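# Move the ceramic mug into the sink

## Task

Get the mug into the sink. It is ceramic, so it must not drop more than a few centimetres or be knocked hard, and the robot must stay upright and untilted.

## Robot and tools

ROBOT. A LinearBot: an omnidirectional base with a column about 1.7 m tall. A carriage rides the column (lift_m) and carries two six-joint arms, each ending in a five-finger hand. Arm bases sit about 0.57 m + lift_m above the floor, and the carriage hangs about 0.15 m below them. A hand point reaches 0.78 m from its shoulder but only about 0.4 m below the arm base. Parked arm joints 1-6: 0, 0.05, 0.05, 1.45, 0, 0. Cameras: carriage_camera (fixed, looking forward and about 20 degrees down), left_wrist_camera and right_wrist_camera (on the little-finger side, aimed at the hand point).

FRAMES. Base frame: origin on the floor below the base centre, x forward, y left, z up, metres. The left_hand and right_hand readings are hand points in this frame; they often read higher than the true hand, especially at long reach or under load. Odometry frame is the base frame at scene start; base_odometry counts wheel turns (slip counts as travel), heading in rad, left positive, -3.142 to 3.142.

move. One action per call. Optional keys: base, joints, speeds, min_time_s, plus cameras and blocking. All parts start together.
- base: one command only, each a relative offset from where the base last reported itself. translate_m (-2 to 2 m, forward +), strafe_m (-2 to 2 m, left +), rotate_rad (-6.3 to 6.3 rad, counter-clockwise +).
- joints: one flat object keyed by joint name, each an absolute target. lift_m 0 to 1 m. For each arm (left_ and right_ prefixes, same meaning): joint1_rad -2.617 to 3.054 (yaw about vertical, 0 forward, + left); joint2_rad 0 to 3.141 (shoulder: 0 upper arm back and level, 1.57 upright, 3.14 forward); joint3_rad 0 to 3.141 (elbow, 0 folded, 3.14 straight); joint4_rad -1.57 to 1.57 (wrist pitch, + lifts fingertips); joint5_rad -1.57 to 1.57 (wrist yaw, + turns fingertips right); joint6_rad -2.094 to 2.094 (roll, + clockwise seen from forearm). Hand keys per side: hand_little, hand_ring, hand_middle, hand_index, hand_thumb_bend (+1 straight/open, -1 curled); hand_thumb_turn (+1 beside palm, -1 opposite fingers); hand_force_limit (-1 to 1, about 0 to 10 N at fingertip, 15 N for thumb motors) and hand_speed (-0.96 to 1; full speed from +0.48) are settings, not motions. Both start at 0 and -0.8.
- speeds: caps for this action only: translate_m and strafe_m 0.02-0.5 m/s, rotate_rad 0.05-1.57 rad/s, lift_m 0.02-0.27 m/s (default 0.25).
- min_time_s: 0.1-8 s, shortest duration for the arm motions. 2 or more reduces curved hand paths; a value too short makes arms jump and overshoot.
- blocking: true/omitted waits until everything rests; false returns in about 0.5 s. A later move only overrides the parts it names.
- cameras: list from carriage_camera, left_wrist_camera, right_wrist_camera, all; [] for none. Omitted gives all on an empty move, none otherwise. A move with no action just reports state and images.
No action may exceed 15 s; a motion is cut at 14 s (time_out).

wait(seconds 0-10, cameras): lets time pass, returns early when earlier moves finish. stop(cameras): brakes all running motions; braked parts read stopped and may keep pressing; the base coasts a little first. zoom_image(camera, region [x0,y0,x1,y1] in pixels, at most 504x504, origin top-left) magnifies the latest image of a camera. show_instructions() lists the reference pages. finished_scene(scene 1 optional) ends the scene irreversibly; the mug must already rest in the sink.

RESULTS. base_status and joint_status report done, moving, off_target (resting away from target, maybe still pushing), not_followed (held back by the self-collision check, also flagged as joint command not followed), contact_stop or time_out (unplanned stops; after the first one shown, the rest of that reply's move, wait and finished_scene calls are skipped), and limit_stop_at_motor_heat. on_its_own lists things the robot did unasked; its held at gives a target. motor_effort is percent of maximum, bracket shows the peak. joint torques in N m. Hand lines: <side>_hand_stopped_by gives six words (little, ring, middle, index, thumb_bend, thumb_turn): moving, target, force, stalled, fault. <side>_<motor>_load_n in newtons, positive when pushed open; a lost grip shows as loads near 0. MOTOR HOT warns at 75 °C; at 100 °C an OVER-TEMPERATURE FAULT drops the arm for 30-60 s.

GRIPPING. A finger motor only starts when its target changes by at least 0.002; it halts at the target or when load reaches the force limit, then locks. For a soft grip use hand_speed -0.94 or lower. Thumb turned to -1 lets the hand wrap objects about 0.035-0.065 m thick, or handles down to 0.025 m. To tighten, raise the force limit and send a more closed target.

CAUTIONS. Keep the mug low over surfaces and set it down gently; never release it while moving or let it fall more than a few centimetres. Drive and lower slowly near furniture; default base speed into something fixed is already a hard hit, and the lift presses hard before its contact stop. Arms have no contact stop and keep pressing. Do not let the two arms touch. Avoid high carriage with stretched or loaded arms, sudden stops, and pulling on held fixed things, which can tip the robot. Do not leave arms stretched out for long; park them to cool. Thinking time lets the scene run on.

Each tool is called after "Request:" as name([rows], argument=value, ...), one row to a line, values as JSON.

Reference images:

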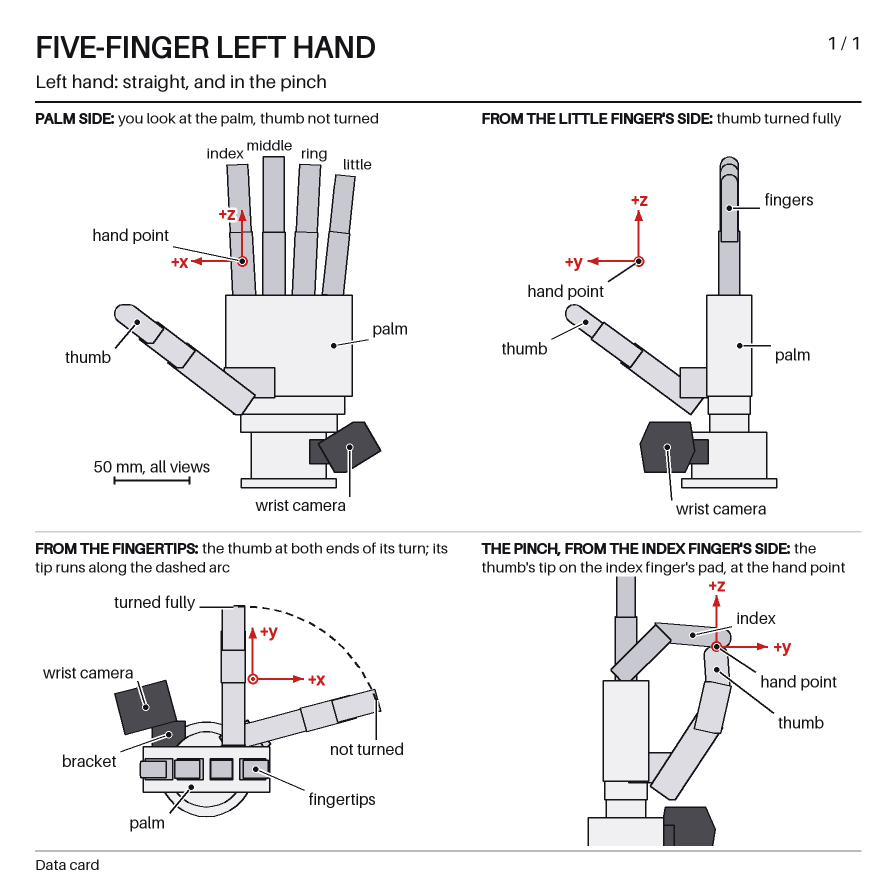

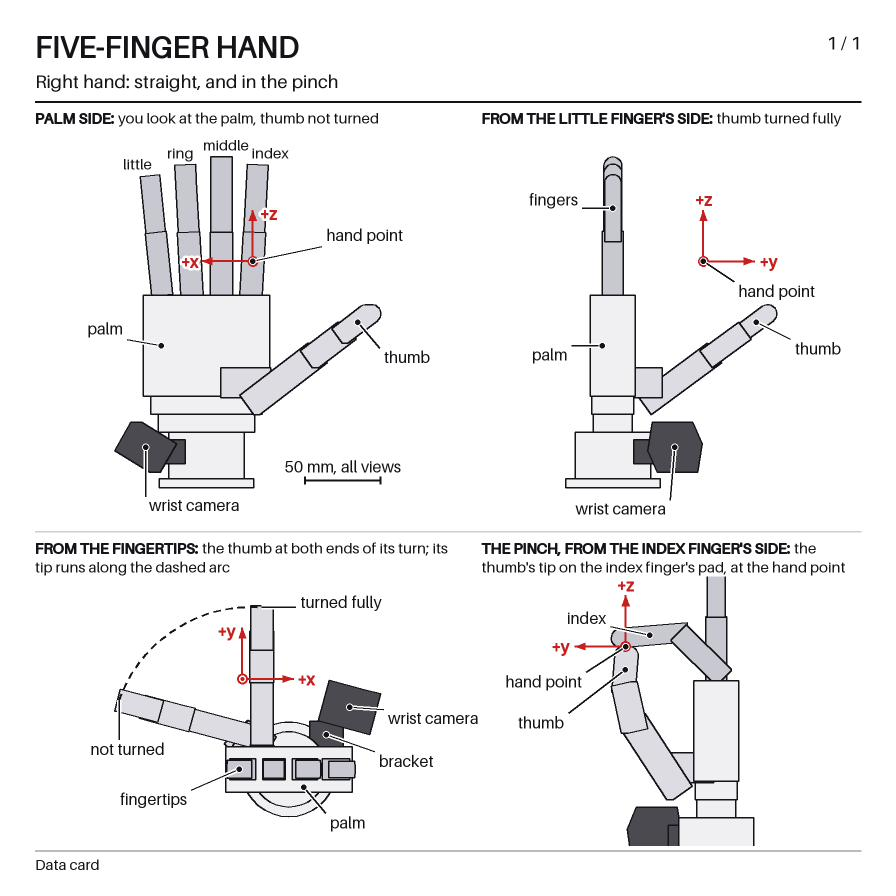

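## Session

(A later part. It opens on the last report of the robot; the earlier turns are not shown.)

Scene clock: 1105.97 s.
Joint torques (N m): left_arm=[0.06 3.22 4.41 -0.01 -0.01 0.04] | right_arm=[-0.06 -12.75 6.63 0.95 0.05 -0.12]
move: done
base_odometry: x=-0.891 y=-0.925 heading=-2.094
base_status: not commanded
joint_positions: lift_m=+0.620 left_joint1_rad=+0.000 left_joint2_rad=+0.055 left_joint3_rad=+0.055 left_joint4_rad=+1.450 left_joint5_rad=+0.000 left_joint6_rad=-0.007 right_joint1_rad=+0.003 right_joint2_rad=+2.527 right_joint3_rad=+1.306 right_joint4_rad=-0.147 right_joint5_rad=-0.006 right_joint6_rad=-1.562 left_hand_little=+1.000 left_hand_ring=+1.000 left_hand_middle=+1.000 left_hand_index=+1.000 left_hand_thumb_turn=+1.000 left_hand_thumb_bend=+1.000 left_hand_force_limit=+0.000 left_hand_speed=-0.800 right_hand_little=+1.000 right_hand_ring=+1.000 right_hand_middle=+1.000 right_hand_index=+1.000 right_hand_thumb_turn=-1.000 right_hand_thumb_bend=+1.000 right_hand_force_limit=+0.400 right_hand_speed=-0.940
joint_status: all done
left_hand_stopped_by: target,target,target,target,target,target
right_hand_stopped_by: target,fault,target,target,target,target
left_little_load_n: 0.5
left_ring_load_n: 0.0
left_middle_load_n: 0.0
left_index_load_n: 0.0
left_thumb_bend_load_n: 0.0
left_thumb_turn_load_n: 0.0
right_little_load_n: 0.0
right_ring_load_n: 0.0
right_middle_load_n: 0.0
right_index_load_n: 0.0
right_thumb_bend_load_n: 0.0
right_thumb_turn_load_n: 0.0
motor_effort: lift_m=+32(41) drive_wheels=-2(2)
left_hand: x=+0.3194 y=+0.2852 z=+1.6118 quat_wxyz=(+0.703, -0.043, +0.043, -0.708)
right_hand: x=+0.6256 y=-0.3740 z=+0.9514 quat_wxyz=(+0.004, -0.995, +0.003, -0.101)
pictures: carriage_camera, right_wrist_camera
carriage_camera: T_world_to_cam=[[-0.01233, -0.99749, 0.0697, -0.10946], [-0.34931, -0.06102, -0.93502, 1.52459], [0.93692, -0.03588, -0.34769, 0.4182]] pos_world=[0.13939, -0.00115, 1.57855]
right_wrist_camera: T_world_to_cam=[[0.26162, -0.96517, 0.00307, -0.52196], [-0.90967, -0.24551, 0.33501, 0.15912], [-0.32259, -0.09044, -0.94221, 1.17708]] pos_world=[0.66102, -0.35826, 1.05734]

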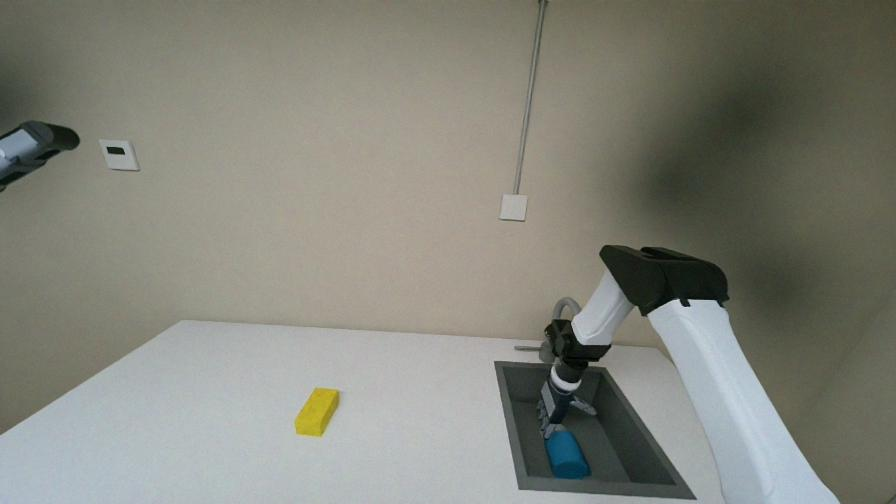

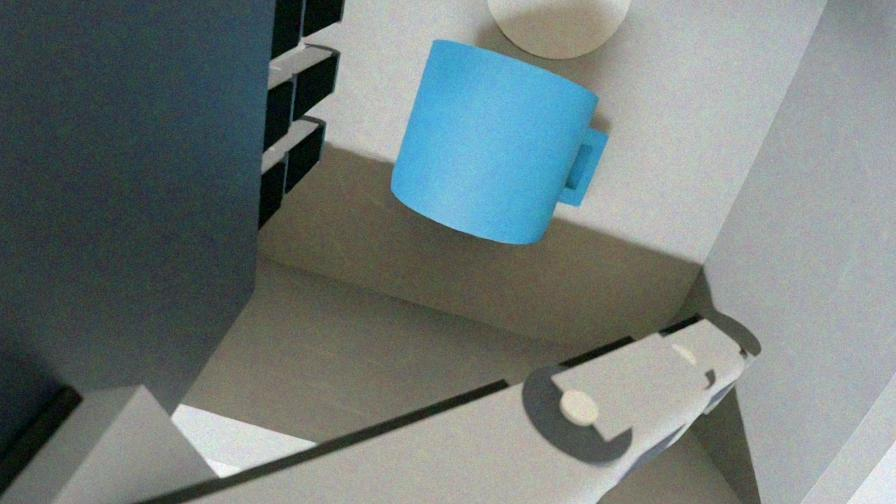

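Request:
move(joints={"lift_m": 0.78}, speeds={"lift_m": 0.15})

Request:
move(base={"translate_m": -0.3}, speeds={"translate_m": 0.15}, cameras=["carriage_camera"])

Request:
zoom_image(camera="carriage_camera", region=[460, 280, 660, 460])

Scene clock: 1113.47 s.
Joint torques (N m): left_arm=[0.12 3.36 4.4 -0.03 0.04 0.06] | right_arm=[-0.1 -13 6.52 0.92 0.05 -0.13]
move: done
base_odometry: x=-0.891 y=-0.925 heading=-2.094
base_status: not commanded
joint_positions: lift_m=+0.780 left_joint1_rad=+0.000 left_joint2_rad=+0.055 left_joint3_rad=+0.055 left_joint4_rad=+1.450 left_joint5_rad=+0.000 left_joint6_rad=-0.007 right_joint1_rad=+0.003 right_joint2_rad=+2.529 right_joint3_rad=+1.308 right_joint4_rad=-0.146 right_joint5_rad=-0.006 right_joint6_rad=-1.562 left_hand_little=+1.000 left_hand_ring=+1.000 left_hand_middle=+1.000 left_hand_index=+1.000 left_hand_thumb_turn=+1.000 left_hand_thumb_bend=+1.000 left_hand_force_limit=+0.000 left_hand_speed=-0.800 right_hand_little=+1.000 right_hand_ring=+1.000 right_hand_middle=+1.000 right_hand_index=+1.000 right_hand_thumb_turn=-1.000 right_hand_thumb_bend=+1.000 right_hand_force_limit=+0.400 right_hand_speed=-0.940
joint_status: all done
left_hand_stopped_by: target,target,target,target,target,target
right_hand_stopped_by: target,fault,target,target,target,target
left_little_load_n: 0.0
left_ring_load_n: 0.0
left_middle_load_n: 0.0
left_index_load_n: 0.0
left_thumb_bend_load_n: 0.0
left_thumb_turn_load_n: 0.0
right_little_load_n: 0.0
right_ring_load_n: 0.0
right_middle_load_n: 0.0
right_index_load_n: 0.0
right_thumb_bend_load_n: 0.0
right_thumb_turn_load_n: 0.5
motor_effort: lift_m=+32(39) drive_wheels=+2(2)
left_hand: x=+0.3194 y=+0.2852 z=+1.7718 quat_wxyz=(+0.703, -0.043, +0.043, -0.708)
right_hand: x=+0.6258 y=-0.3740 z=+1.1108 quat_wxyz=(+0.004, -0.995, +0.003, -0.101)
pictures: none

Scene clock: 1116.37 s.
Joint torques (N m): left_arm=[0.34 3.06 4.38 0.01 0.08 0.03] | right_arm=[-0.01 -12.97 6.53 0.93 0.05 -0.13]
move: done
base_odometry: x=-0.741 y=-0.666 heading=-2.094
base_status: done
joint_positions: lift_m=+0.780 left_joint1_rad=+0.000 left_joint2_rad=+0.055 left_joint3_rad=+0.055 left_joint4_rad=+1.451 left_joint5_rad=+0.000 left_joint6_rad=-0.007 right_joint1_rad=+0.002 right_joint2_rad=+2.529 right_joint3_rad=+1.308 right_joint4_rad=-0.146 right_joint5_rad=-0.006 right_joint6_rad=-1.562 left_hand_little=+1.000 left_hand_ring=+1.000 left_hand_middle=+1.000 left_hand_index=+1.000 left_hand_thumb_turn=+1.000 left_hand_thumb_bend=+1.000 left_hand_force_limit=+0.000 left_hand_speed=-0.800 right_hand_little=+1.000 right_hand_ring=+1.000 right_hand_middle=+1.000 right_hand_index=+1.000 right_hand_thumb_turn=-1.000 right_hand_thumb_bend=+1.000 right_hand_force_limit=+0.400 right_hand_speed=-0.940
joint_status: not commanded
left_hand_stopped_by: target,target,target,target,target,target
right_hand_stopped_by: target,fault,target,target,target,target
left_little_load_n: 0.0
left_ring_load_n: 0.0
left_middle_load_n: 0.0
left_index_load_n: 0.0
left_thumb_bend_load_n: 0.0
left_thumb_turn_load_n: 0.0
right_little_load_n: -0.5
right_ring_load_n: 0.0
right_middle_load_n: 0.0
right_index_load_n: 0.0
right_thumb_bend_load_n: 0.0
right_thumb_turn_load_n: 0.0
motor_effort: lift_m=+32(32) drive_wheels=+0(10)
left_hand: x=+0.3192 y=+0.2852 z=+1.7719 quat_wxyz=(+0.703, -0.042, +0.042, -0.708)
right_hand: x=+0.6258 y=-0.3745 z=+1.1108 quat_wxyz=(+0.004, -0.995, +0.003, -0.101)
carriage_camera: T_world_to_cam=[[-0.01233, -0.99749, 0.0697, -0.12062], [-0.34931, -0.06102, -0.93502, 1.67429], [0.93692, -0.03588, -0.34769, 0.47386]] pos_world=[0.13939, -0.00115, 1.73865]

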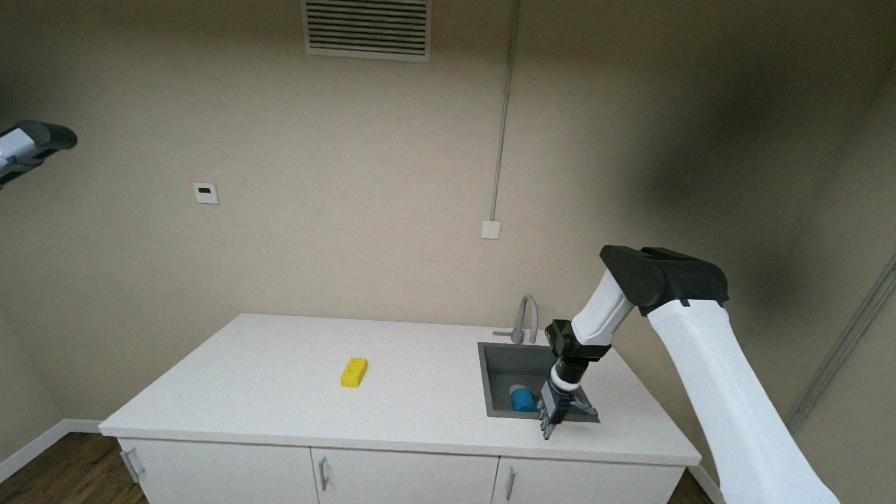

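Scaled by 2.520 from the camera's image (finer frame: 1280x720).

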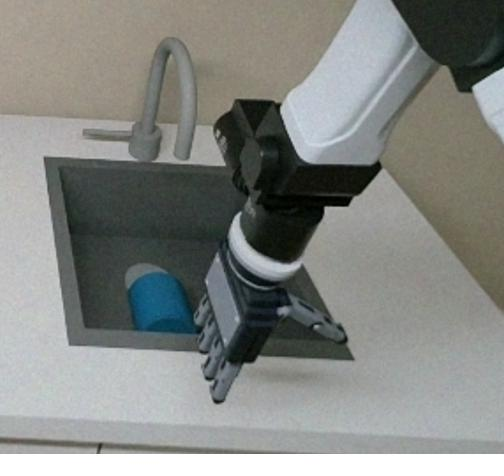

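The mug is lying in the sink at rest, and the hand is clear of it.

Request:
finished_scene()

The scene is finished: the task was done.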